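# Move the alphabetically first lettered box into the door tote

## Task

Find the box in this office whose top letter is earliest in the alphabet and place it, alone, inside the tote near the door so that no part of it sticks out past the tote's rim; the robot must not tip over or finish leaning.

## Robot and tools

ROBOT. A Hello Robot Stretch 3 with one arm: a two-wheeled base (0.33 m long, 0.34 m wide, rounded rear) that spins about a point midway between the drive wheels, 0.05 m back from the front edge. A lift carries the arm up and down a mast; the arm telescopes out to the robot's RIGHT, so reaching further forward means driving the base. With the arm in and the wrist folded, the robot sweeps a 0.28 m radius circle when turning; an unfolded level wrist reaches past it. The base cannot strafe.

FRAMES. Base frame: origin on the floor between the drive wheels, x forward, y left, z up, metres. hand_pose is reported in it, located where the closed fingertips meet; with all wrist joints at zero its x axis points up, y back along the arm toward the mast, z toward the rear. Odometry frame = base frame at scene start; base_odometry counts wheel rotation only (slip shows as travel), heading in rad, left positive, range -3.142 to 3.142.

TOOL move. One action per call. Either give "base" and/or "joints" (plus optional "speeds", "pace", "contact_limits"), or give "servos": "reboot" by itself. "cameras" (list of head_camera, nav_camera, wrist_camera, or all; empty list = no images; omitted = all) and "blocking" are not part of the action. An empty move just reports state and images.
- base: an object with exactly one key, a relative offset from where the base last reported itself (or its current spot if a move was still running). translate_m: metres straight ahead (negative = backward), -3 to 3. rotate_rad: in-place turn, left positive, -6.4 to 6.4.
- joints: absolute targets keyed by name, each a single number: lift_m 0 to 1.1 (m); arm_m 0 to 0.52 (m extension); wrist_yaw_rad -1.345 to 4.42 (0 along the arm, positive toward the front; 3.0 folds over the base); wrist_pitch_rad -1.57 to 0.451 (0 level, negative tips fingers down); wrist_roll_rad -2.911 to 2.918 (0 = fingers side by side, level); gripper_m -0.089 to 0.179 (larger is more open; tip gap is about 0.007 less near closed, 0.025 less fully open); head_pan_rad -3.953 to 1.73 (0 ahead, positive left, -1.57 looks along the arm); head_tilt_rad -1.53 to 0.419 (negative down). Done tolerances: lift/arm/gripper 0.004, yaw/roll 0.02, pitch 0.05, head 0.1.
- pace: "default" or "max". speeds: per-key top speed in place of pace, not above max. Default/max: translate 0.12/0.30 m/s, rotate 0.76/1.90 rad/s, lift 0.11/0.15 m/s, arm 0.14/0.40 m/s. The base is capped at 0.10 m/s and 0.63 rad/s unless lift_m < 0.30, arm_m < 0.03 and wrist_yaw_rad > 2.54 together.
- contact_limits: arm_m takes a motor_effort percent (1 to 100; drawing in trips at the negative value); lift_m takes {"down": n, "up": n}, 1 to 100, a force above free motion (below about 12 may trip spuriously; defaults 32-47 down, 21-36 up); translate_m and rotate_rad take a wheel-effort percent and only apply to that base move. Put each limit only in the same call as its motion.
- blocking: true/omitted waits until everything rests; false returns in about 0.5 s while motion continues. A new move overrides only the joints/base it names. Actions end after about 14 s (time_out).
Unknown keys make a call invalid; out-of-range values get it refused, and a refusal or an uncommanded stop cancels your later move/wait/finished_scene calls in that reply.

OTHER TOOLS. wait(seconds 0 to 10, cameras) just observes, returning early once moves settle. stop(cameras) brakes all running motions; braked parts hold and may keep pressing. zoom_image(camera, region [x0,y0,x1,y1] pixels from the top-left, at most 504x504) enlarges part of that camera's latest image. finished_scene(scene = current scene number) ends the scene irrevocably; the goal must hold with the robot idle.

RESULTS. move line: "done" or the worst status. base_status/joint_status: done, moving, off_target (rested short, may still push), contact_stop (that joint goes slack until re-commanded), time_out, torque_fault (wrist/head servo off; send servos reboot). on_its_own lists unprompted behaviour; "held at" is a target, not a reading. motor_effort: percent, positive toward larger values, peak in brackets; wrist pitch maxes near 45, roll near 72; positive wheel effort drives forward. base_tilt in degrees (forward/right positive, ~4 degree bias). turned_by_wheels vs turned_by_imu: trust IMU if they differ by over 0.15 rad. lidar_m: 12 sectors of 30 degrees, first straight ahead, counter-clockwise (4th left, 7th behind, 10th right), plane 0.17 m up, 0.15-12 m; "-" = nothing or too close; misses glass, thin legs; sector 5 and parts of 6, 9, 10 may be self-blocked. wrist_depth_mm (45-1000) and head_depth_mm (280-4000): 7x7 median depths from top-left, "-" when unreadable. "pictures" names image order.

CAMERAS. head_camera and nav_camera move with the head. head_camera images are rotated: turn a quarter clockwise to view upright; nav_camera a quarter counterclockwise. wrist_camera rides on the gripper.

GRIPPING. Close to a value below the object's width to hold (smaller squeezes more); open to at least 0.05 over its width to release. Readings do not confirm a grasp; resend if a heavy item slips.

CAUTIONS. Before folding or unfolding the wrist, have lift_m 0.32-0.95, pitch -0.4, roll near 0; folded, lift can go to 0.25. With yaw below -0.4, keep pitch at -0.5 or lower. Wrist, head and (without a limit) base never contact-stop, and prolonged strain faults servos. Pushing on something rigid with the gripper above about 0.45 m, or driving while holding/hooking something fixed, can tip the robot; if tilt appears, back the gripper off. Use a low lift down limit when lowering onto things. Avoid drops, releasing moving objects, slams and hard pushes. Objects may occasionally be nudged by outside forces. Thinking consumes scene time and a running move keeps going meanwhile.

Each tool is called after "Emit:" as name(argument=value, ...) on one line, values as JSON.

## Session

Emit:
move(joints={"head_pan_rad": 1.3, "head_tilt_rad": -0.35}, pace="max", cameras=["nav_camera", "head_camera"])

Emit:
move(joints={"head_pan_rad": 0.0}, pace="max", cameras=["nav_camera", "head_camera"])

Emit:
move(joints={"head_pan_rad": -1.3}, pace="max", cameras=["nav_camera", "head_camera"])

Emit:
move(joints={"head_pan_rad": -2.6}, pace="max", cameras=["nav_camera", "head_camera"])

Emit:
move(joints={"head_pan_rad": -3.9}, pace="max", cameras=["nav_camera", "head_camera"])

Scene clock: 0.97 s.
move: done
base_odometry: x=+0.000 y=+0.000 heading=+0.000
turned_by_wheels: +0.000
turned_by_imu: +0.000
base_tilt: forward=+1.0 right=-0.2
lidar_m: 1.39 2.08 1.12 0.87 0.86 0.92 1.36 1.08 1.14 0.90 0.88 0.94
head_depth_mm: 1082 1160 1270 2416 2362 1871 1507 / 1005 1082 1161 1254 1380 1517 1497 / 936 1001 1071 1160 1258 1366 1454 / 879 937 995 1068 1153 1244 1359 / 825 873 929 989 1061 1144 1242 / 783 825 870 926 986 1058 1141 / 742 779 822 869 925 985 1068
base_status: not commanded
joint_positions: lift_m=+0.410 arm_m=+0.002 wrist_yaw_rad=+2.888 wrist_pitch_rad=-0.323 wrist_roll_rad=+0.000 gripper_m=+0.037 head_pan_rad=+1.329 head_tilt_rad=-0.349
joint_status: all done
measured_speeds: all 0
motor_effort: left_wheel=-0.3(0.5) right_wheel=+2.2(2.5) lift_m=+26.1(26.5) arm_m=-10.6(10.6) wrist_yaw_rad=+1.0(1.3) wrist_pitch_rad=+3.0(3.1) wrist_roll_rad=+0.9(1.1) gripper_m=-0.4(1.0) head_pan_rad=-0.4(4.9) head_tilt_rad=-1.4(2.8)
hand_pose: x=+0.0377 y=+0.0812 z=+0.4448 quat_wxyz=(+0.201, +0.706, +0.025, +0.678) (m; base frame)
wrist_depth_mm: 128 153 - - - - - / 134 161 - - - - - / 142 156 - - - - - / 151 161 - - - - - / 162 172 - 982 983 988 992 / 759 184 128 722 131 795 787 / 652 196 616 662 622 653 661
pictures: head_camera (sideways), nav_camera (sideways)
Images, in order (width x height): head_camera 896x504, nav_camera 672x504.

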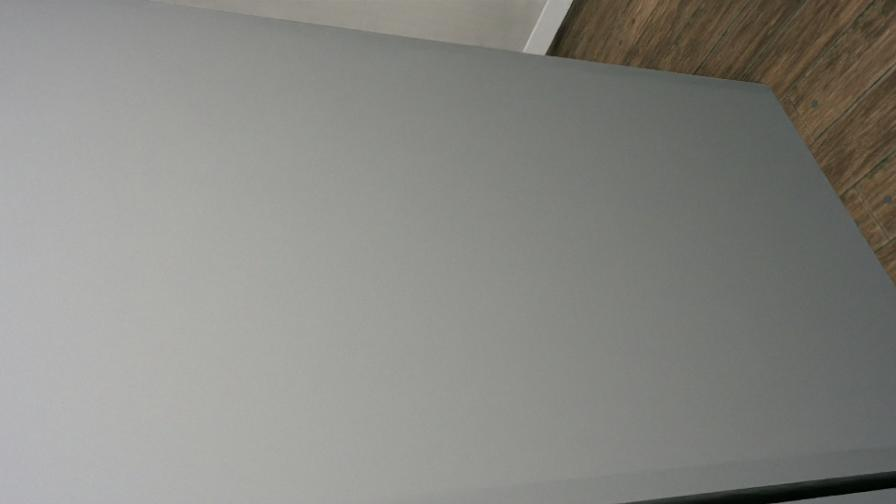

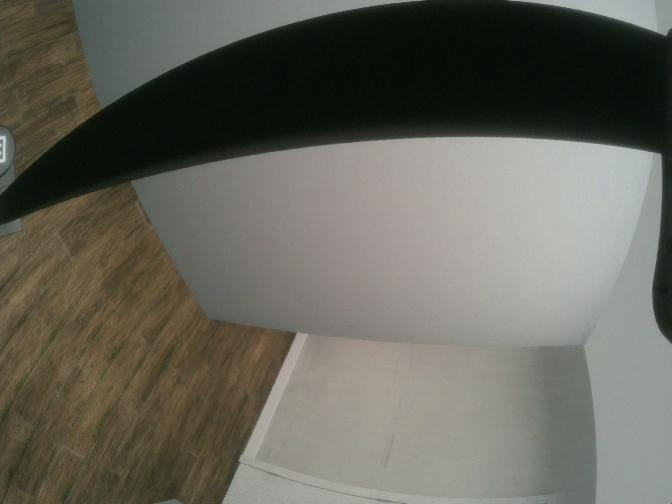

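Scene clock: 1.97 s.
move: done
base_odometry: x=+0.000 y=+0.000 heading=+0.000
turned_by_wheels: +0.000
turned_by_imu: +0.000
base_tilt: forward=+1.0 right=-0.1
lidar_m: 1.39 2.07 1.12 0.87 0.86 0.92 1.36 1.08 1.14 0.89 0.88 0.94
head_depth_mm: 1208 1242 1274 1326 1368 1407 1410 / 1402 1449 1498 1545 1628 1674 1499 / 1667 1725 1819 1895 1981 1846 1494 / 1900 2020 2120 2279 2322 1836 1486 / 1857 1952 2074 2214 2308 1783 1474 / 1780 1884 1980 2137 2222 1760 1478 / 1716 1800 1906 2053 2135 1819 1474
base_status: not commanded
joint_positions: lift_m=+0.410 arm_m=+0.002 wrist_yaw_rad=+2.888 wrist_pitch_rad=-0.323 wrist_roll_rad=+0.000 gripper_m=+0.037 head_pan_rad=-0.014 head_tilt_rad=-0.349
joint_status: all done
measured_speeds: all 0
motor_effort: left_wheel=-0.2(0.4) right_wheel=+2.4(2.6) lift_m=+26.6(26.7) arm_m=-13.5(13.5) wrist_yaw_rad=+0.5(1.1) wrist_pitch_rad=+2.9(3.2) wrist_roll_rad=+0.8(1.1) gripper_m=-0.1(1.4) head_pan_rad=-1.7(4.7) head_tilt_rad=-1.5(3.6)
hand_pose: x=+0.0377 y=+0.0812 z=+0.4448 quat_wxyz=(+0.201, +0.706, +0.025, +0.678) (m; base frame)
wrist_depth_mm: 128 153 - - - - - / 134 161 - - - - - / 142 156 - - - - - / 151 161 - - - - - / 162 172 - 981 975 1000 993 / 757 184 128 735 131 790 792 / 651 195 614 655 617 654 660
pictures: head_camera (sideways), nav_camera (sideways)
Images, in order (width x height): head_camera 896x504, nav_camera 672x504.

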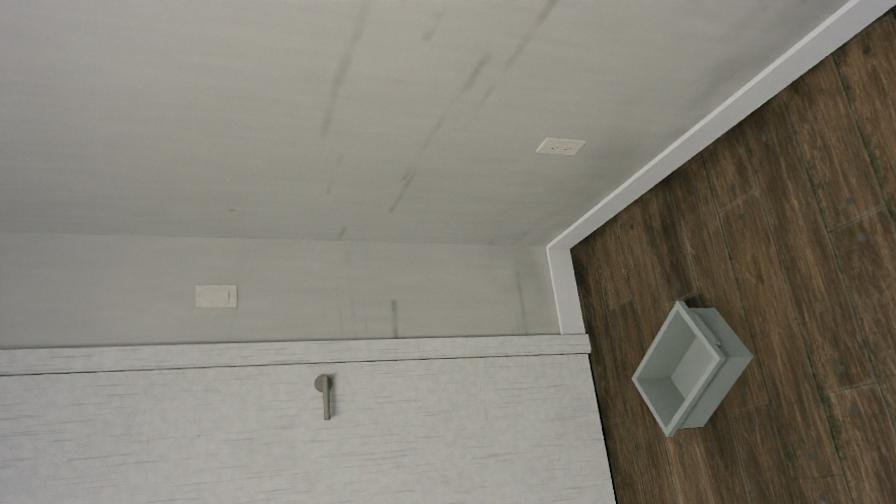

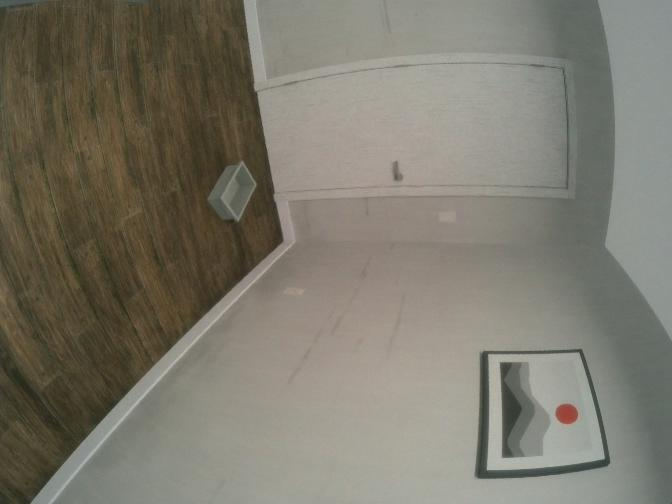

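Scene clock: 2.93 s.
move: done
base_odometry: x=+0.000 y=+0.000 heading=+0.000
turned_by_wheels: +0.000
turned_by_imu: +0.000
base_tilt: forward=+1.0 right=-0.1
lidar_m: 1.39 2.08 1.11 0.87 0.86 0.92 1.36 1.08 1.14 0.89 0.88 0.94
head_depth_mm: 764 813 868 933 1002 1091 1190 / 756 803 852 917 986 1072 1167 / 747 793 846 906 971 1054 1148 / 738 781 832 892 962 1035 1127 / 724 770 824 880 944 1020 1106 / 719 764 809 869 932 1005 1083 / 712 755 801 856 914 987 1073
base_status: not commanded
joint_positions: lift_m=+0.410 arm_m=+0.002 wrist_yaw_rad=+2.888 wrist_pitch_rad=-0.323 wrist_roll_rad=+0.000 gripper_m=+0.037 head_pan_rad=-1.338 head_tilt_rad=-0.350
joint_status: all done
measured_speeds: all 0
motor_effort: left_wheel=-0.1(0.5) right_wheel=+2.0(2.4) lift_m=+26.6(26.9) arm_m=-16.0(16.0) wrist_yaw_rad=+0.3(1.4) wrist_pitch_rad=+2.7(3.1) wrist_roll_rad=+0.8(1.0) gripper_m=+0.0(1.1) head_pan_rad=+0.3(4.8) head_tilt_rad=-1.5(2.2)
hand_pose: x=+0.0377 y=+0.0812 z=+0.4448 quat_wxyz=(+0.201, +0.706, +0.025, +0.678) (m; base frame)
wrist_depth_mm: 128 153 - - - - - / 134 161 - - - - - / 142 157 - - - - - / 151 161 - - - - - / 162 172 - 996 995 985 988 / 754 184 128 729 131 772 795 / 657 196 618 652 620 657 655
pictures: head_camera (sideways), nav_camera (sideways)
Images, in order (width x height): head_camera 896x504, nav_camera 672x504.

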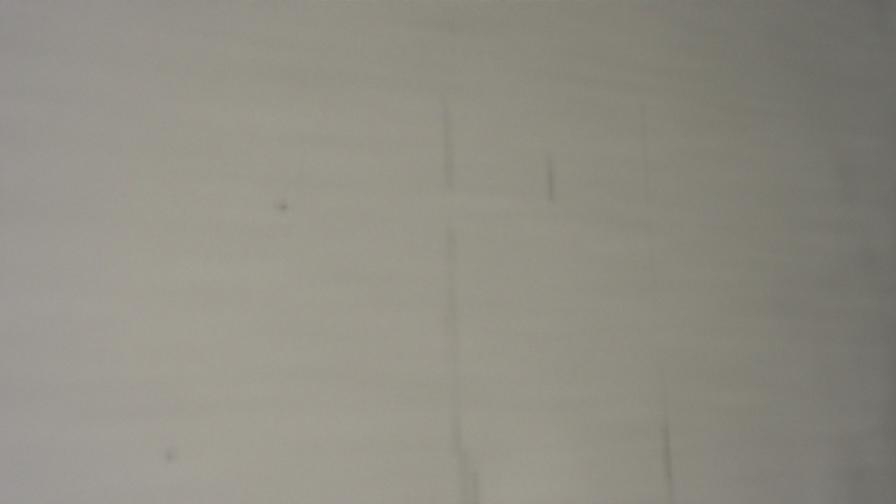

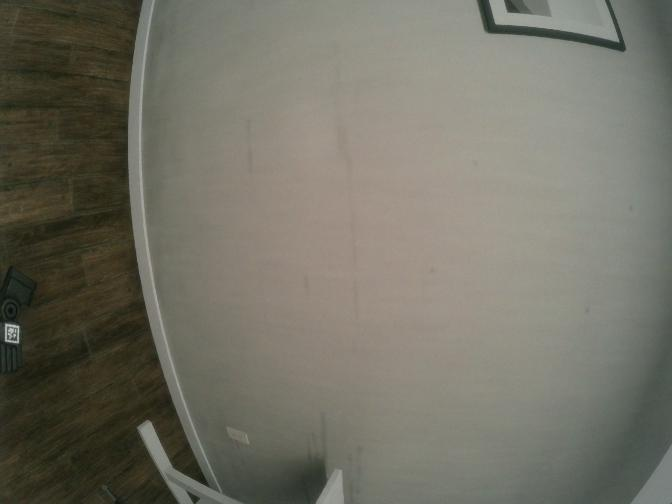

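Scene clock: 3.90 s.
move: done
base_odometry: x=+0.000 y=+0.000 heading=+0.000
turned_by_wheels: +0.000
turned_by_imu: +0.000
base_tilt: forward=+0.9 right=+0.0
lidar_m: 1.39 2.08 1.11 0.87 0.86 0.92 1.36 1.08 1.14 0.89 0.88 0.94
head_depth_mm: 1395 1475 1543 1021 1774 1855 1495 / 1415 1487 1569 1098 1787 1860 1497 / 1430 1511 1585 1089 1408 1677 1464 / 1446 1544 1601 1076 1411 1733 1495 / 1461 1554 1625 1074 1899 1852 1448 / 1487 1580 1631 1069 1939 1845 1476 / 1505 1588 1678 1143 1524 1646 1472
base_status: not commanded
joint_positions: lift_m=+0.410 arm_m=+0.002 wrist_yaw_rad=+2.888 wrist_pitch_rad=-0.323 wrist_roll_rad=+0.000 gripper_m=+0.037 head_pan_rad=-2.647 head_tilt_rad=-0.350
joint_status: all done
measured_speeds: all 0
motor_effort: left_wheel=-0.3(0.5) right_wheel=+1.8(2.4) lift_m=+26.8(27.1) arm_m=-19.0(19.0) wrist_yaw_rad=+0.7(1.1) wrist_pitch_rad=+2.6(3.1) wrist_roll_rad=+0.8(1.0) gripper_m=-0.4(1.2) head_pan_rad=+2.1(5.4) head_tilt_rad=-1.3(2.4)
hand_pose: x=+0.0377 y=+0.0812 z=+0.4448 quat_wxyz=(+0.201, +0.706, +0.025, +0.678) (m; base frame)
wrist_depth_mm: 128 153 - - - - - / 134 161 - - - - - / 142 157 - - - - - / 151 160 - - - - - / 162 173 - 966 972 988 - / 756 185 128 730 131 789 791 / 649 195 611 652 614 657 656
pictures: head_camera (sideways), nav_camera (sideways)
Images, in order (width x height): head_camera 896x504, nav_camera 672x504.

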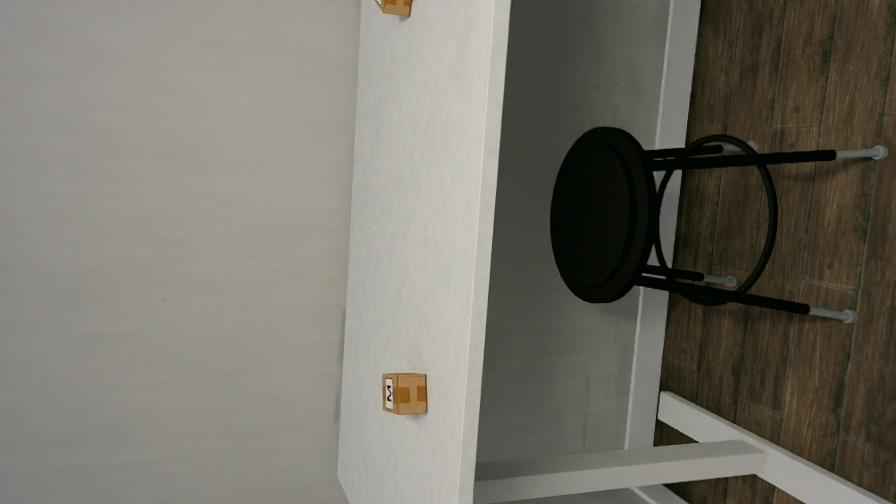

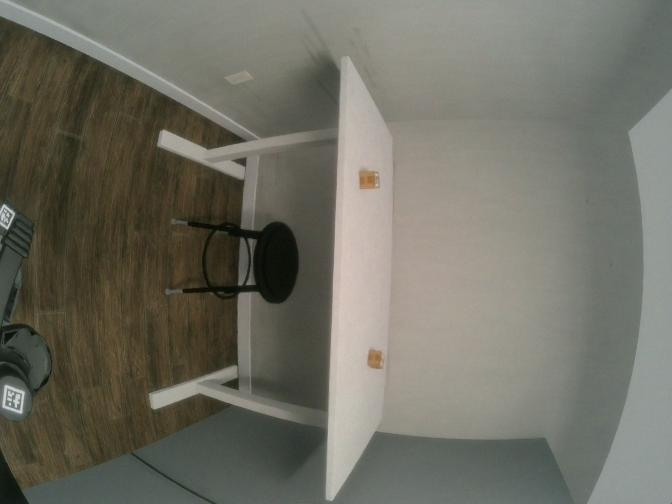

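Scene clock: 4.87 s.
move: done
base_odometry: x=+0.000 y=+0.000 heading=+0.000
turned_by_wheels: +0.000
turned_by_imu: +0.000
base_tilt: forward=+1.0 right=-0.1
lidar_m: 1.39 2.08 1.11 0.87 0.86 0.92 1.36 1.08 1.14 0.90 0.88 0.95
head_depth_mm: - - - - - - - / 725 769 - - - - - / 748 790 839 890 956 1026 1119 / 779 825 878 931 1007 1085 1171 / 807 856 916 979 1062 1147 1239 / 844 895 959 1028 1111 1208 1325 / 879 939 1010 1088 1178 1288 1408
base_status: not commanded
joint_positions: lift_m=+0.410 arm_m=+0.002 wrist_yaw_rad=+2.888 wrist_pitch_rad=-0.323 wrist_roll_rad=+0.000 gripper_m=+0.037 head_pan_rad=-3.951 head_tilt_rad=-0.350
joint_status: all done
measured_speeds: all 0
motor_effort: left_wheel=-0.2(0.4) right_wheel=+1.9(2.5) lift_m=+26.9(27.2) arm_m=-21.4(21.4) wrist_yaw_rad=+0.9(1.4) wrist_pitch_rad=+2.7(3.1) wrist_roll_rad=+0.8(1.0) gripper_m=-0.5(0.9) head_pan_rad=+2.0(4.8) head_tilt_rad=-0.6(3.0)
hand_pose: x=+0.0377 y=+0.0812 z=+0.4448 quat_wxyz=(+0.201, +0.706, +0.025, +0.678) (m; base frame)
wrist_depth_mm: 128 154 - - - - - / 134 161 - - - - - / 142 156 - - - - - / 151 161 - - - - - / 162 172 - 997 987 991 998 / 753 185 128 730 131 789 791 / 657 196 612 654 613 667 657
pictures: head_camera (sideways), nav_camera (sideways)
Images, in order (width x height): head_camera 896x504, nav_camera 672x504.

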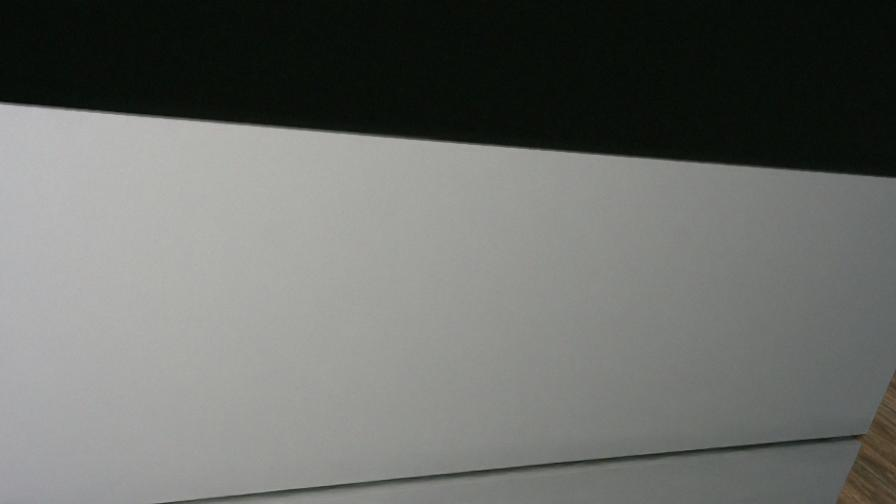

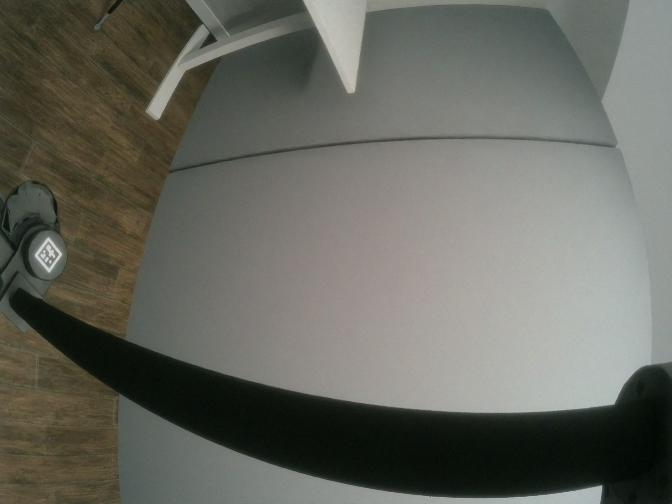

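Emit:
move(joints={"head_pan_rad": -2.78, "lift_m": 0.28}, pace="max", cameras=["head_camera"])

Emit:
zoom_image(camera="head_camera", region=[340, 50, 460, 150])

Emit:
zoom_image(camera="head_camera", region=[340, 404, 460, 504])

Emit:
move(base={"translate_m": 0.8}, joints={"head_pan_rad": 0.9, "head_tilt_rad": -0.25}, pace="max", cameras=["head_camera", "nav_camera"])

Scene clock: 14.93 s.
move: done
base_odometry: x=+0.000 y=+0.000 heading=+0.000
turned_by_wheels: +0.000
turned_by_imu: +0.001
base_tilt: forward=+1.0 right=-0.2
lidar_m: 1.39 2.08 1.11 0.87 0.86 0.92 1.36 1.08 1.14 0.90 0.88 0.95
head_depth_mm: 1436 1521 1594 1106 1845 1821 1496 / 1435 1512 1570 1095 1855 1863 1493 / 1431 1514 1579 1083 1823 1856 1493 / 1443 1528 1589 1078 1406 1710 1450 / 1432 1528 1587 1072 1404 1721 1473 / 1433 1514 1586 1068 1847 1830 1485 / 1439 1544 1597 1031 1876 1815 1486
base_status: not commanded
joint_positions: lift_m=+0.280 arm_m=+0.002 wrist_yaw_rad=+2.888 wrist_pitch_rad=-0.324 wrist_roll_rad=+0.000 gripper_m=+0.037 head_pan_rad=-2.764 head_tilt_rad=-0.350
joint_status: all done
measured_speeds: translate_m=+0.000 rotate_rad=+0.000 lift_m=+0.000 arm_m=+0.000 wrist_yaw_rad=+0.000 wrist_pitch_rad=+0.000 wrist_roll_rad=+0.000 head_pan_rad=-0.024 head_tilt_rad=+0.000
motor_effort: left_wheel=-0.2(0.5) right_wheel=+1.9(2.6) lift_m=+21.6(26.8) arm_m=-21.4(23.6) wrist_yaw_rad=+0.4(1.4) wrist_pitch_rad=+3.1(3.3) wrist_roll_rad=+1.0(1.2) gripper_m=+0.2(1.5) head_pan_rad=-4.0(5.8) head_tilt_rad=-0.7(2.4)
hand_pose: x=+0.0376 y=+0.0810 z=+0.3143 quat_wxyz=(+0.202, +0.706, +0.025, +0.678) (m; base frame)
wrist_depth_mm: 128 153 - - - - - / 134 161 - - - - - / 142 156 - - - - - / 151 162 982 989 - - - / 166 174 784 751 755 752 757 / 570 185 128 555 131 600 601 / 497 196 294 497 470 502 501
pictures: head_camera (sideways)
Images, in order (width x height): head_camera 896x504.

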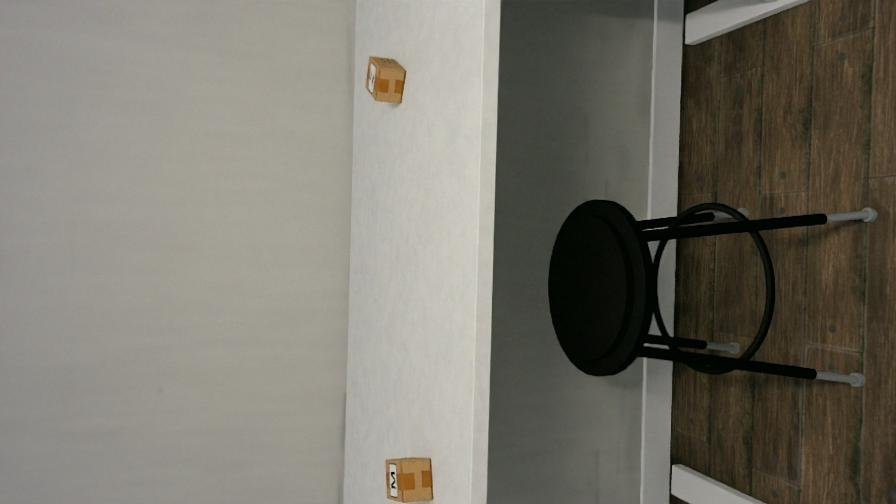

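Scaled by 4.200 from the camera's 896x504 image, which has a finer 1280x720 frame.

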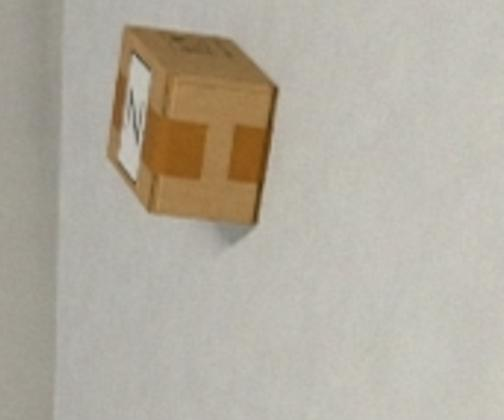

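Scaled by 4.200 from the camera's 896x504 image, which has a finer 1280x720 frame.

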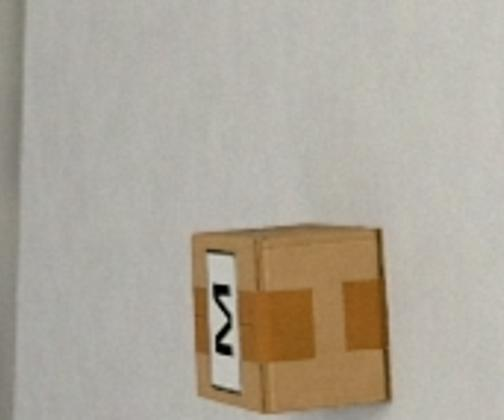

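Scene clock: 18.93 s.
move: done
base_odometry: x=+0.800 y=+0.000 heading=+0.000
turned_by_wheels: +0.000
turned_by_imu: -0.001
base_tilt: forward=+0.9 right=+0.0
lidar_m: 0.87 1.35 1.45 1.20 1.19 1.27 1.85 1.59 0.72 0.56 0.55 0.59
head_depth_mm: 1168 1204 1255 1296 1358 1415 1474 / 1226 1273 1315 1366 1438 1491 1540 / 1282 1331 1399 1455 1523 1592 1625 / 1374 1432 1515 1591 1649 1733 1635 / 1455 1536 1594 1675 1768 1887 1637 / 1550 1632 1719 1804 1905 1968 1627 / 1664 1753 1846 1972 2049 2096 1626
base_status: done
joint_positions: lift_m=+0.280 arm_m=+0.002 wrist_yaw_rad=+2.888 wrist_pitch_rad=-0.324 wrist_roll_rad=+0.000 gripper_m=+0.037 head_pan_rad=+0.907 head_tilt_rad=-0.250
joint_status: all done
measured_speeds: all 0
motor_effort: left_wheel=+8.7(18.0) right_wheel=-0.2(11.6) lift_m=+21.2(21.6) arm_m=-16.6(21.4) wrist_yaw_rad=+1.0(1.3) wrist_pitch_rad=+2.9(3.4) wrist_roll_rad=+0.9(1.1) gripper_m=+0.3(1.5) head_pan_rad=-3.4(5.0) head_tilt_rad=+4.5(7.3)
hand_pose: x=+0.0376 y=+0.0810 z=+0.3143 quat_wxyz=(+0.202, +0.706, +0.025, +0.678) (m; base frame)
wrist_depth_mm: 128 - - - - - - / 134 - - - - - - / 142 - - - - - - / 151 170 986 994 993 982 - / 169 174 779 741 739 756 687 / 576 185 128 555 131 599 573 / 496 197 295 497 471 506 496
pictures: head_camera (sideways), nav_camera (sideways)
Images, in order (width x height): head_camera 896x504, nav_camera 672x504.

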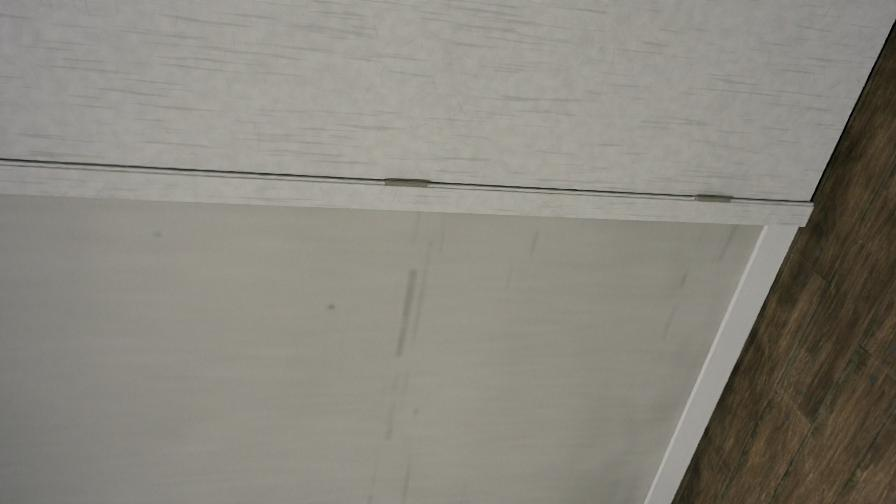

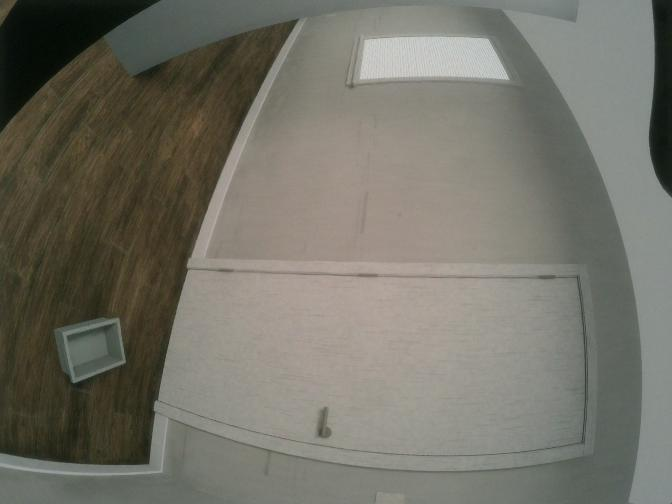

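Emit:
move(base={"rotate_rad": 1.447}, joints={"head_pan_rad": 0.3, "head_tilt_rad": -0.28}, pace="max", cameras=["nav_camera"])

Emit:
move(base={"translate_m": 1.35}, pace="max", cameras=["nav_camera", "head_camera"])

Emit:
move(joints={"head_pan_rad": 1.5}, pace="max", cameras=["nav_camera", "head_camera"])

Emit:
move(joints={"head_pan_rad": 0.9}, pace="max", cameras=["nav_camera", "head_camera"])

Scene clock: 43.03 s.
move: done
base_odometry: x=+0.800 y=+0.000 heading=+1.447
turned_by_wheels: +1.447
turned_by_imu: +1.442
base_tilt: forward=+1.0 right=-0.1
lidar_m: 1.24 1.18 1.22 1.62 1.97 0.82 0.58 0.55 0.57 0.75 1.35 1.39
head_depth_mm: 2487 2509 2552 2562 2544 2055 1606 / 3039 3093 3140 3195 2796 2043 1599 / 1055 1111 1182 3534 2527 1873 1552 / 1031 1079 1143 1197 1279 1350 1448 / 1013 1059 1113 1173 1240 1309 1410 / 990 1038 1088 1150 1215 1287 1364 / 974 1019 1066 1124 1186 1249 1342
base_status: done
joint_positions: lift_m=+0.280 arm_m=+0.002 wrist_yaw_rad=+2.888 wrist_pitch_rad=-0.324 wrist_roll_rad=+0.000 gripper_m=+0.037 head_pan_rad=+0.291 head_tilt_rad=-0.278
joint_status: all done
measured_speeds: all 0
motor_effort: left_wheel=-9.5(16.2) right_wheel=+8.6(17.2) lift_m=+21.6(22.0) arm_m=-23.1(23.6) wrist_yaw_rad=+0.7(1.2) wrist_pitch_rad=+3.0(3.3) wrist_roll_rad=+0.9(1.1) gripper_m=-0.6(1.3) head_pan_rad=+3.5(5.1) head_tilt_rad=-0.9(2.5)
hand_pose: x=+0.0376 y=+0.0810 z=+0.3143 quat_wxyz=(+0.202, +0.706, +0.025, +0.678) (m; base frame)
wrist_depth_mm: 128 - - - - - - / 134 - - - - - - / 142 - - - - - - / 151 169 983 982 - - 933 / 169 174 783 749 748 743 745 / 573 185 128 557 131 599 600 / 496 196 295 496 470 501 499
pictures: nav_camera (sideways)
Images, in order (width x height): nav_camera 672x504.

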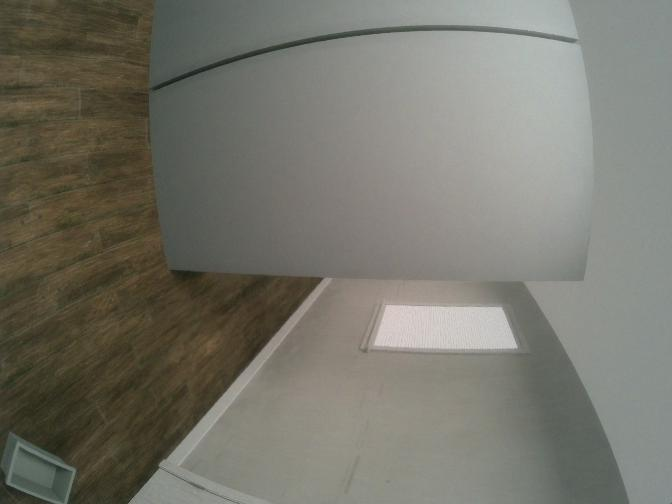

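Scene clock: 48.90 s.
move: done
base_odometry: x=+0.967 y=+1.340 heading=+1.447
turned_by_wheels: +0.000
turned_by_imu: -0.001
base_tilt: forward=+0.9 right=-0.2
lidar_m: 0.88 2.19 0.47 0.33 0.33 2.52 1.78 1.69 0.94 0.69 0.65 0.67
head_depth_mm: 1182 1193 1203 1219 1238 1269 1291 / 1459 1469 1497 1508 1571 1593 1521 / 1936 1970 2001 2050 2101 1941 1584 / 2668 2817 2932 3091 2602 2005 1594 / 2663 2798 2965 3101 2738 2009 1579 / 2626 2746 2888 3019 2727 1975 1584 / 2600 2704 2812 2969 2650 1993 1577
base_status: done
joint_positions: lift_m=+0.280 arm_m=+0.002 wrist_yaw_rad=+2.888 wrist_pitch_rad=-0.324 wrist_roll_rad=+0.000 gripper_m=+0.037 head_pan_rad=+0.300 head_tilt_rad=-0.280
joint_status: not commanded
measured_speeds: all 0
motor_effort: left_wheel=+5.6(14.6) right_wheel=+0.1(16.6) lift_m=+22.0(22.1) arm_m=-21.5(23.5) wrist_yaw_rad=+0.7(1.3) wrist_pitch_rad=+3.1(3.6) wrist_roll_rad=+0.9(1.1) gripper_m=+0.0(1.6) head_pan_rad=+2.2(4.3) head_tilt_rad=-1.9(2.5)
hand_pose: x=+0.0376 y=+0.0810 z=+0.3143 quat_wxyz=(+0.202, +0.706, +0.025, +0.678) (m; base frame)
wrist_depth_mm: 128 140 - - - - - / 135 145 - - - - - / 142 149 - - - - - / 151 159 - - 998 973 992 / 169 171 - - 743 753 743 / 576 184 127 548 131 603 598 / 498 197 291 497 471 502 497
pictures: head_camera (sideways), nav_camera (sideways)
Images, in order (width x height): head_camera 896x504, nav_camera 672x504.

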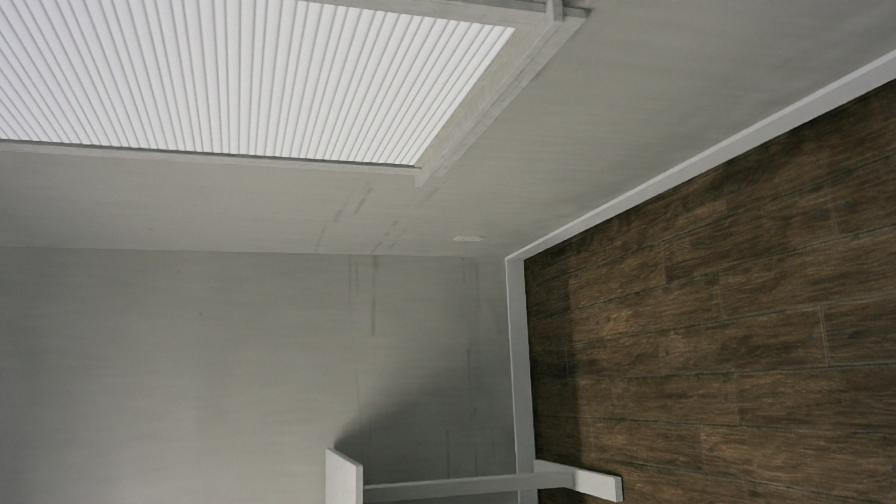

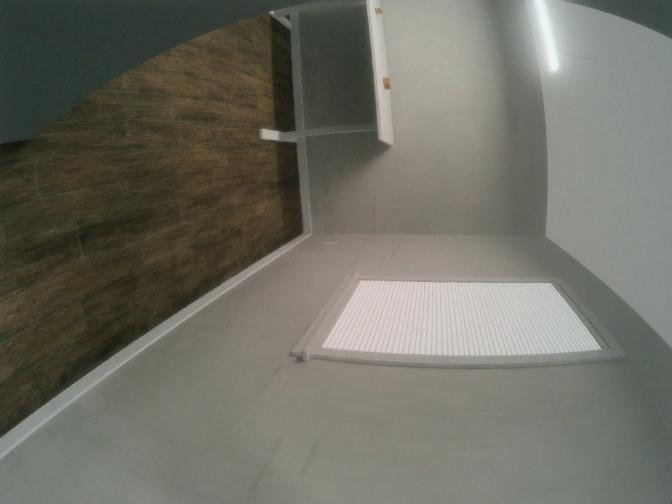

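Scene clock: 49.87 s.
move: done
base_odometry: x=+0.967 y=+1.340 heading=+1.447
turned_by_wheels: +0.000
turned_by_imu: +0.000
base_tilt: forward=+1.0 right=-0.2
lidar_m: 0.89 2.19 0.47 0.33 0.32 2.51 1.77 1.69 0.94 0.68 0.65 0.67
head_depth_mm: 353 375 401 431 464 502 547 / 331 350 372 398 425 458 496 / 311 329 348 369 394 421 454 / 294 309 326 345 367 391 417 / 283 292 307 323 343 363 387 / - 283 290 305 322 340 361 / - - - 289 302 319 337
base_status: not commanded
joint_positions: lift_m=+0.280 arm_m=+0.002 wrist_yaw_rad=+2.888 wrist_pitch_rad=-0.324 wrist_roll_rad=+0.000 gripper_m=+0.037 head_pan_rad=+1.530 head_tilt_rad=-0.280
joint_status: all done
measured_speeds: all 0
motor_effort: left_wheel=+5.4(5.7) right_wheel=+0.3(0.6) lift_m=+22.1(22.4) arm_m=-21.0(21.5) wrist_yaw_rad=+1.1(1.3) wrist_pitch_rad=+3.2(3.2) wrist_roll_rad=+0.8(1.1) gripper_m=-0.6(0.8) head_pan_rad=+0.8(5.0) head_tilt_rad=-2.1(2.4)
hand_pose: x=+0.0376 y=+0.0810 z=+0.3143 quat_wxyz=(+0.202, +0.706, +0.025, +0.678) (m; base frame)
wrist_depth_mm: 128 140 - - - - - / 134 145 - - - - - / 142 149 - - - - - / 152 159 - - 994 985 984 / 169 171 - - 748 749 763 / 565 184 127 552 131 608 600 / 498 197 291 502 467 502 499
pictures: head_camera (sideways), nav_camera (sideways)
Images, in order (width x height): head_camera 896x504, nav_camera 672x504.

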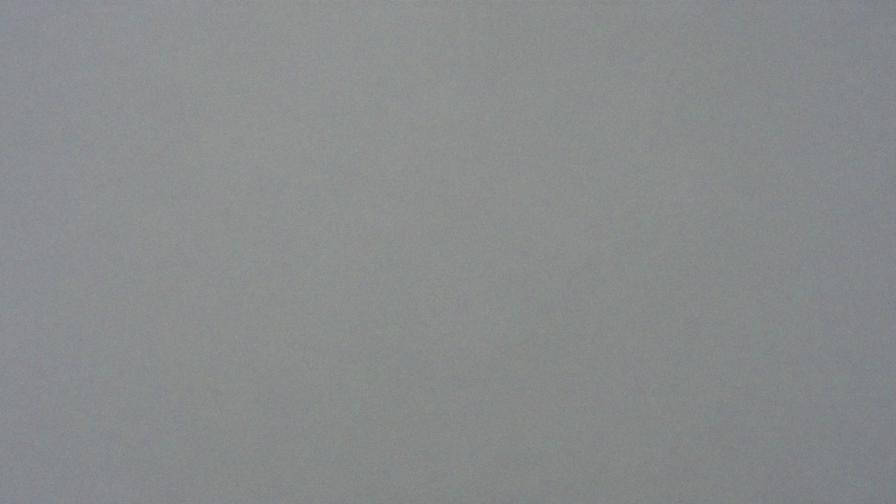

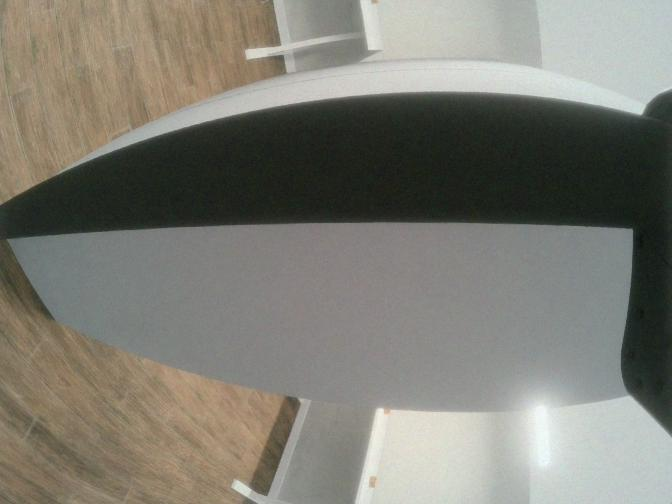

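Scene clock: 50.70 s.
move: done
base_odometry: x=+0.967 y=+1.340 heading=+1.447
turned_by_wheels: +0.000
turned_by_imu: +0.000
base_tilt: forward=+0.9 right=-0.1
lidar_m: 0.88 2.19 0.47 0.33 0.32 2.51 1.77 1.69 0.94 0.68 0.65 0.67
head_depth_mm: 2580 2701 2787 2895 2795 2036 1613 / 2686 2826 2915 3066 2715 2035 1602 / 2795 2904 3042 3263 2769 2030 1586 / 2925 3048 3130 3330 2780 2010 1594 / 3055 3178 3292 3453 2748 2024 1574 / 3033 505 523 546 573 601 630 / 422 436 450 467 485 506 528
base_status: not commanded
joint_positions: lift_m=+0.280 arm_m=+0.002 wrist_yaw_rad=+2.888 wrist_pitch_rad=-0.324 wrist_roll_rad=+0.000 gripper_m=+0.037 head_pan_rad=+0.904 head_tilt_rad=-0.280
joint_status: all done
measured_speeds: all 0
motor_effort: left_wheel=+5.5(5.7) right_wheel=+0.5(0.7) lift_m=+22.1(22.3) arm_m=-20.5(21.3) wrist_yaw_rad=+0.6(1.5) wrist_pitch_rad=+3.1(3.2) wrist_roll_rad=+0.8(1.1) gripper_m=+0.1(0.9) head_pan_rad=-3.3(5.4) head_tilt_rad=-0.3(1.3)
hand_pose: x=+0.0376 y=+0.0810 z=+0.3143 quat_wxyz=(+0.202, +0.706, +0.025, +0.678) (m; base frame)
wrist_depth_mm: 129 140 - - - - - / 134 145 - - - - - / 142 148 - - - - - / 151 158 - - 989 993 - / 169 171 - - 747 747 747 / 574 184 127 551 131 605 597 / 494 197 292 497 473 497 502
pictures: head_camera (sideways), nav_camera (sideways)
Images, in order (width x height): head_camera 896x504, nav_camera 672x504.

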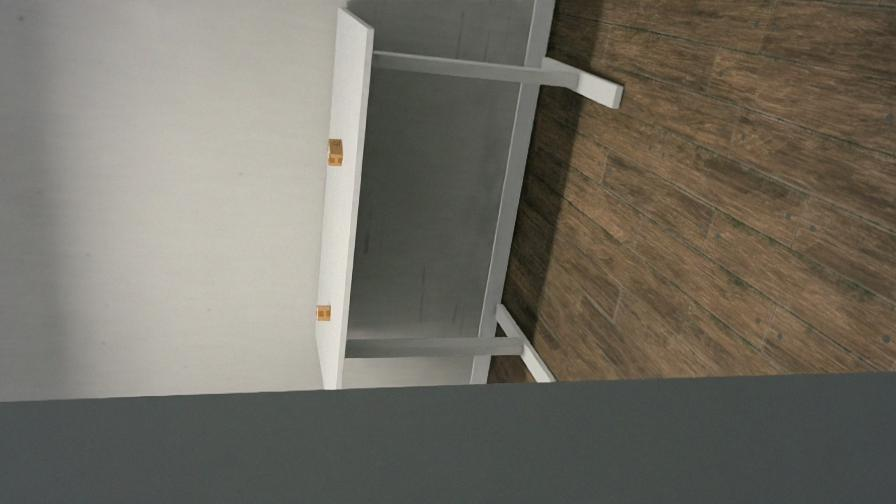

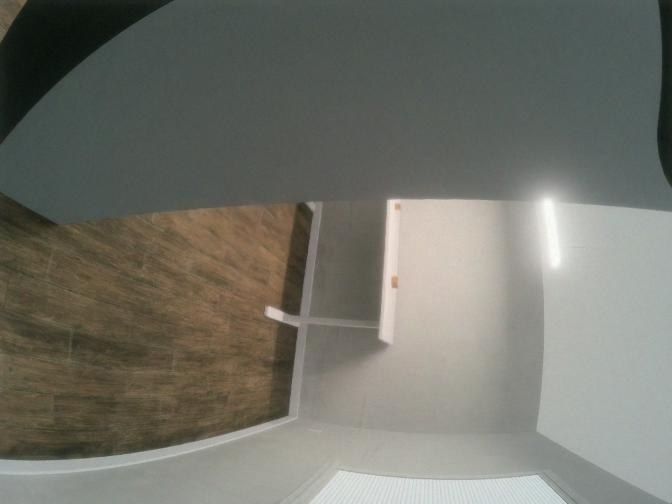

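Emit:
move(base={"rotate_rad": 1.0136}, joints={"head_pan_rad": -0.2, "head_tilt_rad": -0.3}, pace="max", cameras=["nav_camera"])

Emit:
move(base={"translate_m": 1.4}, pace="max", cameras=["nav_camera", "head_camera"])

Emit:
move(joints={"head_pan_rad": 1.2}, pace="max", cameras=["nav_camera", "head_camera"])

Emit:
move(joints={"head_pan_rad": -0.25}, pace="max", cameras=["head_camera"])

Scene clock: 71.37 s.
move: done
base_odometry: x=+0.967 y=+1.340 heading=+2.460
turned_by_wheels: +1.013
turned_by_imu: +1.011
base_tilt: forward=+1.0 right=-0.2
lidar_m: 0.49 0.33 0.32 2.64 1.80 1.69 0.99 0.69 0.65 0.66 0.85 1.91
head_depth_mm: 2565 2672 2825 2932 2697 1966 1560 / 2636 2720 2861 3054 2691 1988 1567 / 2681 2832 2922 3162 2681 1974 1569 / 2782 2874 3001 3218 2641 1964 1551 / 2838 2990 3111 3336 2662 1947 1552 / 2938 3110 3190 3385 2598 1927 1545 / 2965 3117 2842 542 562 583 605
base_status: done
joint_positions: lift_m=+0.280 arm_m=+0.002 wrist_yaw_rad=+2.888 wrist_pitch_rad=-0.324 wrist_roll_rad=+0.000 gripper_m=+0.037 head_pan_rad=-0.215 head_tilt_rad=-0.300
joint_status: all done
measured_speeds: translate_m=+0.000 rotate_rad=+0.000 lift_m=+0.000 arm_m=+0.000 wrist_yaw_rad=+0.000 wrist_pitch_rad=+0.000 wrist_roll_rad=+0.000 head_pan_rad=+0.024 head_tilt_rad=+0.000
motor_effort: left_wheel=-7.6(16.7) right_wheel=+8.7(18.0) lift_m=+22.3(22.6) arm_m=-23.0(23.6) wrist_yaw_rad=+0.6(1.2) wrist_pitch_rad=+2.9(3.4) wrist_roll_rad=+0.8(1.1) gripper_m=+0.4(1.1) head_pan_rad=+3.1(5.5) head_tilt_rad=-1.2(3.1)
hand_pose: x=+0.0376 y=+0.0810 z=+0.3143 quat_wxyz=(+0.202, +0.706, +0.025, +0.678) (m; base frame)
wrist_depth_mm: 129 - - - - - - / 134 - - - - - - / 142 - - - - - - / 151 169 991 982 988 - - / 168 174 784 752 153 - - / 574 184 128 553 128 - - / 499 197 294 502 464 - -
pictures: nav_camera (sideways)
Images, in order (width x height): nav_camera 672x504.

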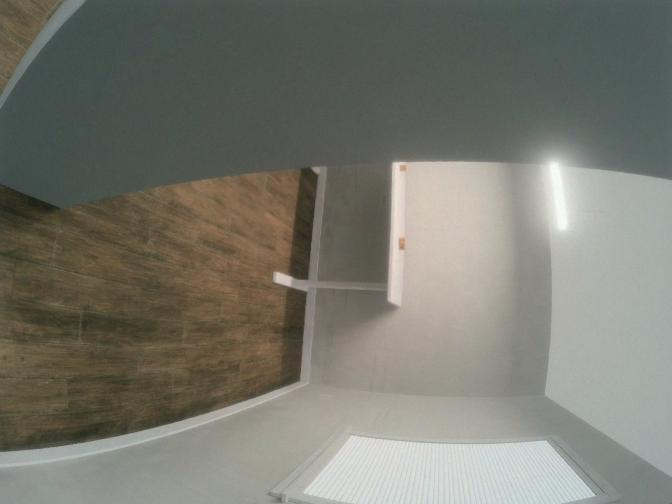

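Scene clock: 78.60 s.
move: off_target
base_odometry: x=-0.122 y=+2.219 heading=+2.461
turned_by_wheels: +0.001
turned_by_imu: +1.122
base_tilt: forward=+0.9 right=-0.1
lidar_m: - - 0.15 0.19 1.29 0.95 0.91 0.94 1.27 2.24 2.78 -
head_depth_mm: - - - - - - - / - - - - - - - / - - - - - - - / - - - - - - - / - - - - - - - / - - - - - - - / - - - - - - -
base_status: translate_m off_target (by the wheels' count: +1.3998 of +1.4000)
joint_positions: lift_m=+0.280 arm_m=+0.002 wrist_yaw_rad=+3.019 wrist_pitch_rad=-0.338 wrist_roll_rad=+0.001 gripper_m=+0.037 head_pan_rad=-0.185 head_tilt_rad=-0.287
joint_status: not commanded
measured_speeds: all 0
on_its_own: wrist_yaw_rad is held at +3.011, not at its first target +2.889, by its stall guard, which is not easing now; left_wheel is at rest, and its effort (+55.6) is outside its rest range (-21 to +21)
motor_effort: left_wheel=+55.6(77.0) right_wheel=+2.2(34.3) lift_m=+22.8(31.3) arm_m=+6.2(23.0) wrist_yaw_rad=-6.2(53.7) wrist_pitch_rad=+5.5(9.0) wrist_roll_rad=+0.7(1.1) gripper_m=+2.2(8.8) head_pan_rad=-24.7(24.7) head_tilt_rad=-17.9(18.6)
hand_pose: x=+0.0074 y=+0.0853 z=+0.3111 quat_wxyz=(+0.162, +0.703, +0.076, +0.688) (m; base frame)
wrist_depth_mm: - 136 - - - 90 - / - 144 - - - 87 - / - 154 - - - 99 - / 960 171 854 960 - 89 72 / 730 660 188 668 - 95 - / 584 561 128 549 127 91 74 / 487 512 228 300 112 - -
pictures: head_camera (sideways), nav_camera (sideways)
Images, in order (width x height): head_camera 896x504, nav_camera 672x504.

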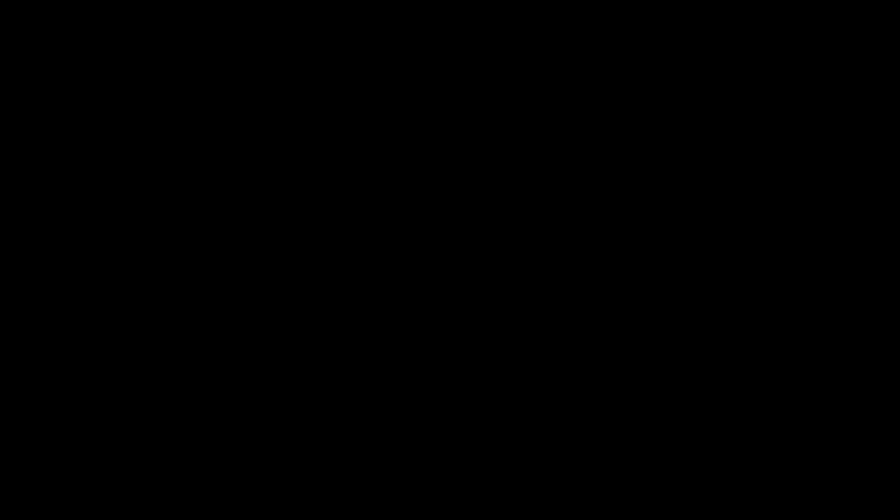

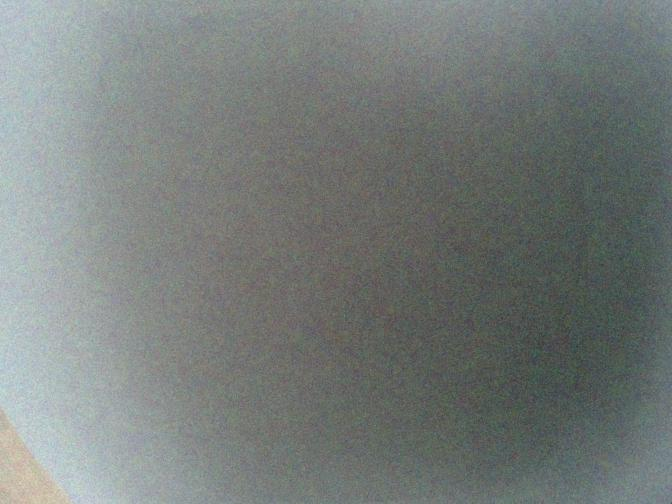

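Scene clock: 79.63 s.
move: done
base_odometry: x=-0.122 y=+2.219 heading=+2.460
turned_by_wheels: -0.001
turned_by_imu: +0.003
base_tilt: forward=+1.0 right=+0.0
lidar_m: - - 0.15 0.20 1.29 0.95 0.91 0.94 1.27 2.24 2.78 -
head_depth_mm: - - - - - - - / - - - - - - - / - - - - - - - / - - - - - - - / - - - - - - - / - 1850 1949 2077 2210 1822 1476 / 1726 1822 1908 2047 2167 1870 1514
base_status: not commanded
joint_positions: lift_m=+0.280 arm_m=+0.002 wrist_yaw_rad=+3.019 wrist_pitch_rad=-0.329 wrist_roll_rad=+0.001 gripper_m=+0.037 head_pan_rad=+1.233 head_tilt_rad=-0.327
joint_status: all done
measured_speeds: all 0
on_its_own: wrist_yaw_rad is held at +3.011, not at its first target +2.889, by its stall guard, which is not easing now
motor_effort: left_wheel=+2.7(55.6) right_wheel=+7.0(13.4) lift_m=+25.5(25.5) arm_m=+1.0(6.4) wrist_yaw_rad=-6.9(6.9) wrist_pitch_rad=+3.9(5.5) wrist_roll_rad=+0.6(0.8) gripper_m=+2.2(3.2) head_pan_rad=+0.2(65.0) head_tilt_rad=+2.6(22.9)
hand_pose: x=+0.0074 y=+0.0862 z=+0.3131 quat_wxyz=(+0.159, +0.703, +0.073, +0.689) (m; base frame)
wrist_depth_mm: - 135 - - - 90 - / - 144 - - - 86 - / - 154 - - - 98 - / 984 170 870 978 - 88 72 / 741 188 188 679 - 94 - / 596 567 129 554 127 91 73 / 500 512 225 297 112 - -
pictures: head_camera (sideways), nav_camera (sideways)
Images, in order (width x height): head_camera 896x504, nav_camera 672x504.

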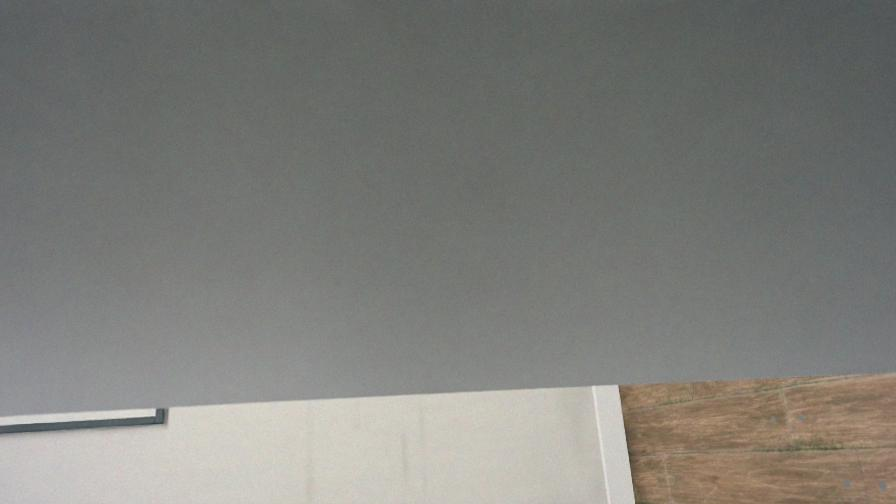

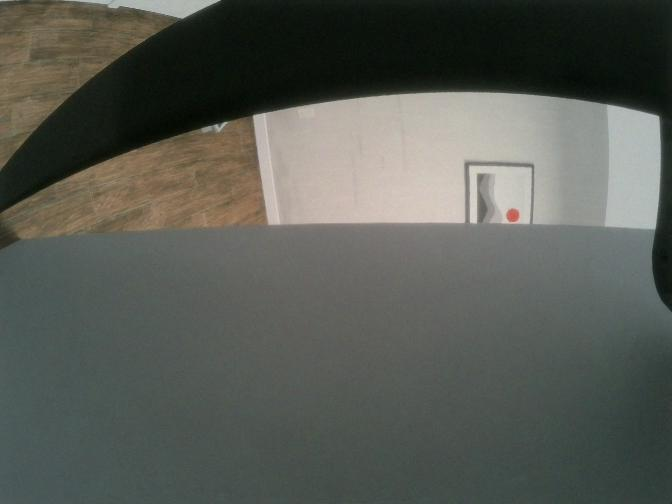

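Scene clock: 80.67 s.
move: done
base_odometry: x=-0.122 y=+2.219 heading=+2.460
turned_by_wheels: +0.000
turned_by_imu: +0.000
base_tilt: forward=+1.2 right=-0.2
lidar_m: - - 0.15 0.20 1.29 0.95 0.91 0.94 1.27 2.24 2.78 -
head_depth_mm: - - - - - - - / - - - - - - - / - - - - - - - / - - - - - - - / - - - - - - - / - - - - - - - / - - - - - - -
base_status: not commanded
joint_positions: lift_m=+0.280 arm_m=+0.002 wrist_yaw_rad=+3.019 wrist_pitch_rad=-0.327 wrist_roll_rad=+0.001 gripper_m=+0.037 head_pan_rad=-0.252 head_tilt_rad=-0.283
joint_status: all done
measured_speeds: all 0
on_its_own: wrist_yaw_rad is held at +3.011, not at its first target +2.889, by its stall guard, which is not easing now
motor_effort: left_wheel=+11.8(12.4) right_wheel=+2.7(7.3) lift_m=+27.7(27.7) arm_m=-4.4(4.4) wrist_yaw_rad=-6.6(6.7) wrist_pitch_rad=+3.7(4.3) wrist_roll_rad=+0.5(0.8) gripper_m=+1.0(2.4) head_pan_rad=-21.2(62.7) head_tilt_rad=-17.0(17.5)
hand_pose: x=+0.0074 y=+0.0865 z=+0.3136 quat_wxyz=(+0.158, +0.703, +0.072, +0.689) (m; base frame)
wrist_depth_mm: - 136 - - - 91 - / - 144 - - - 87 - / - 154 - - - 99 - / 978 169 869 982 - 89 73 / 745 187 189 666 - 95 - / 596 574 129 555 127 91 71 / 496 514 225 298 113 - -
pictures: head_camera (sideways)
Images, in order (width x height): head_camera 896x504.

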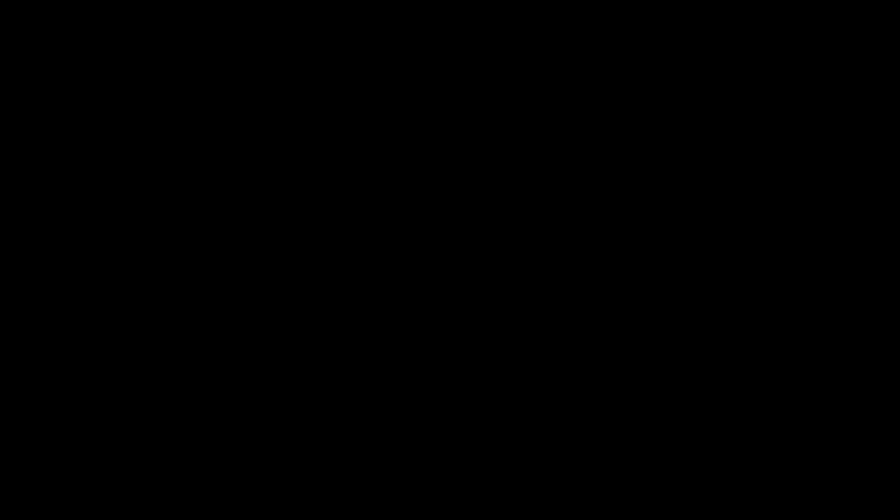

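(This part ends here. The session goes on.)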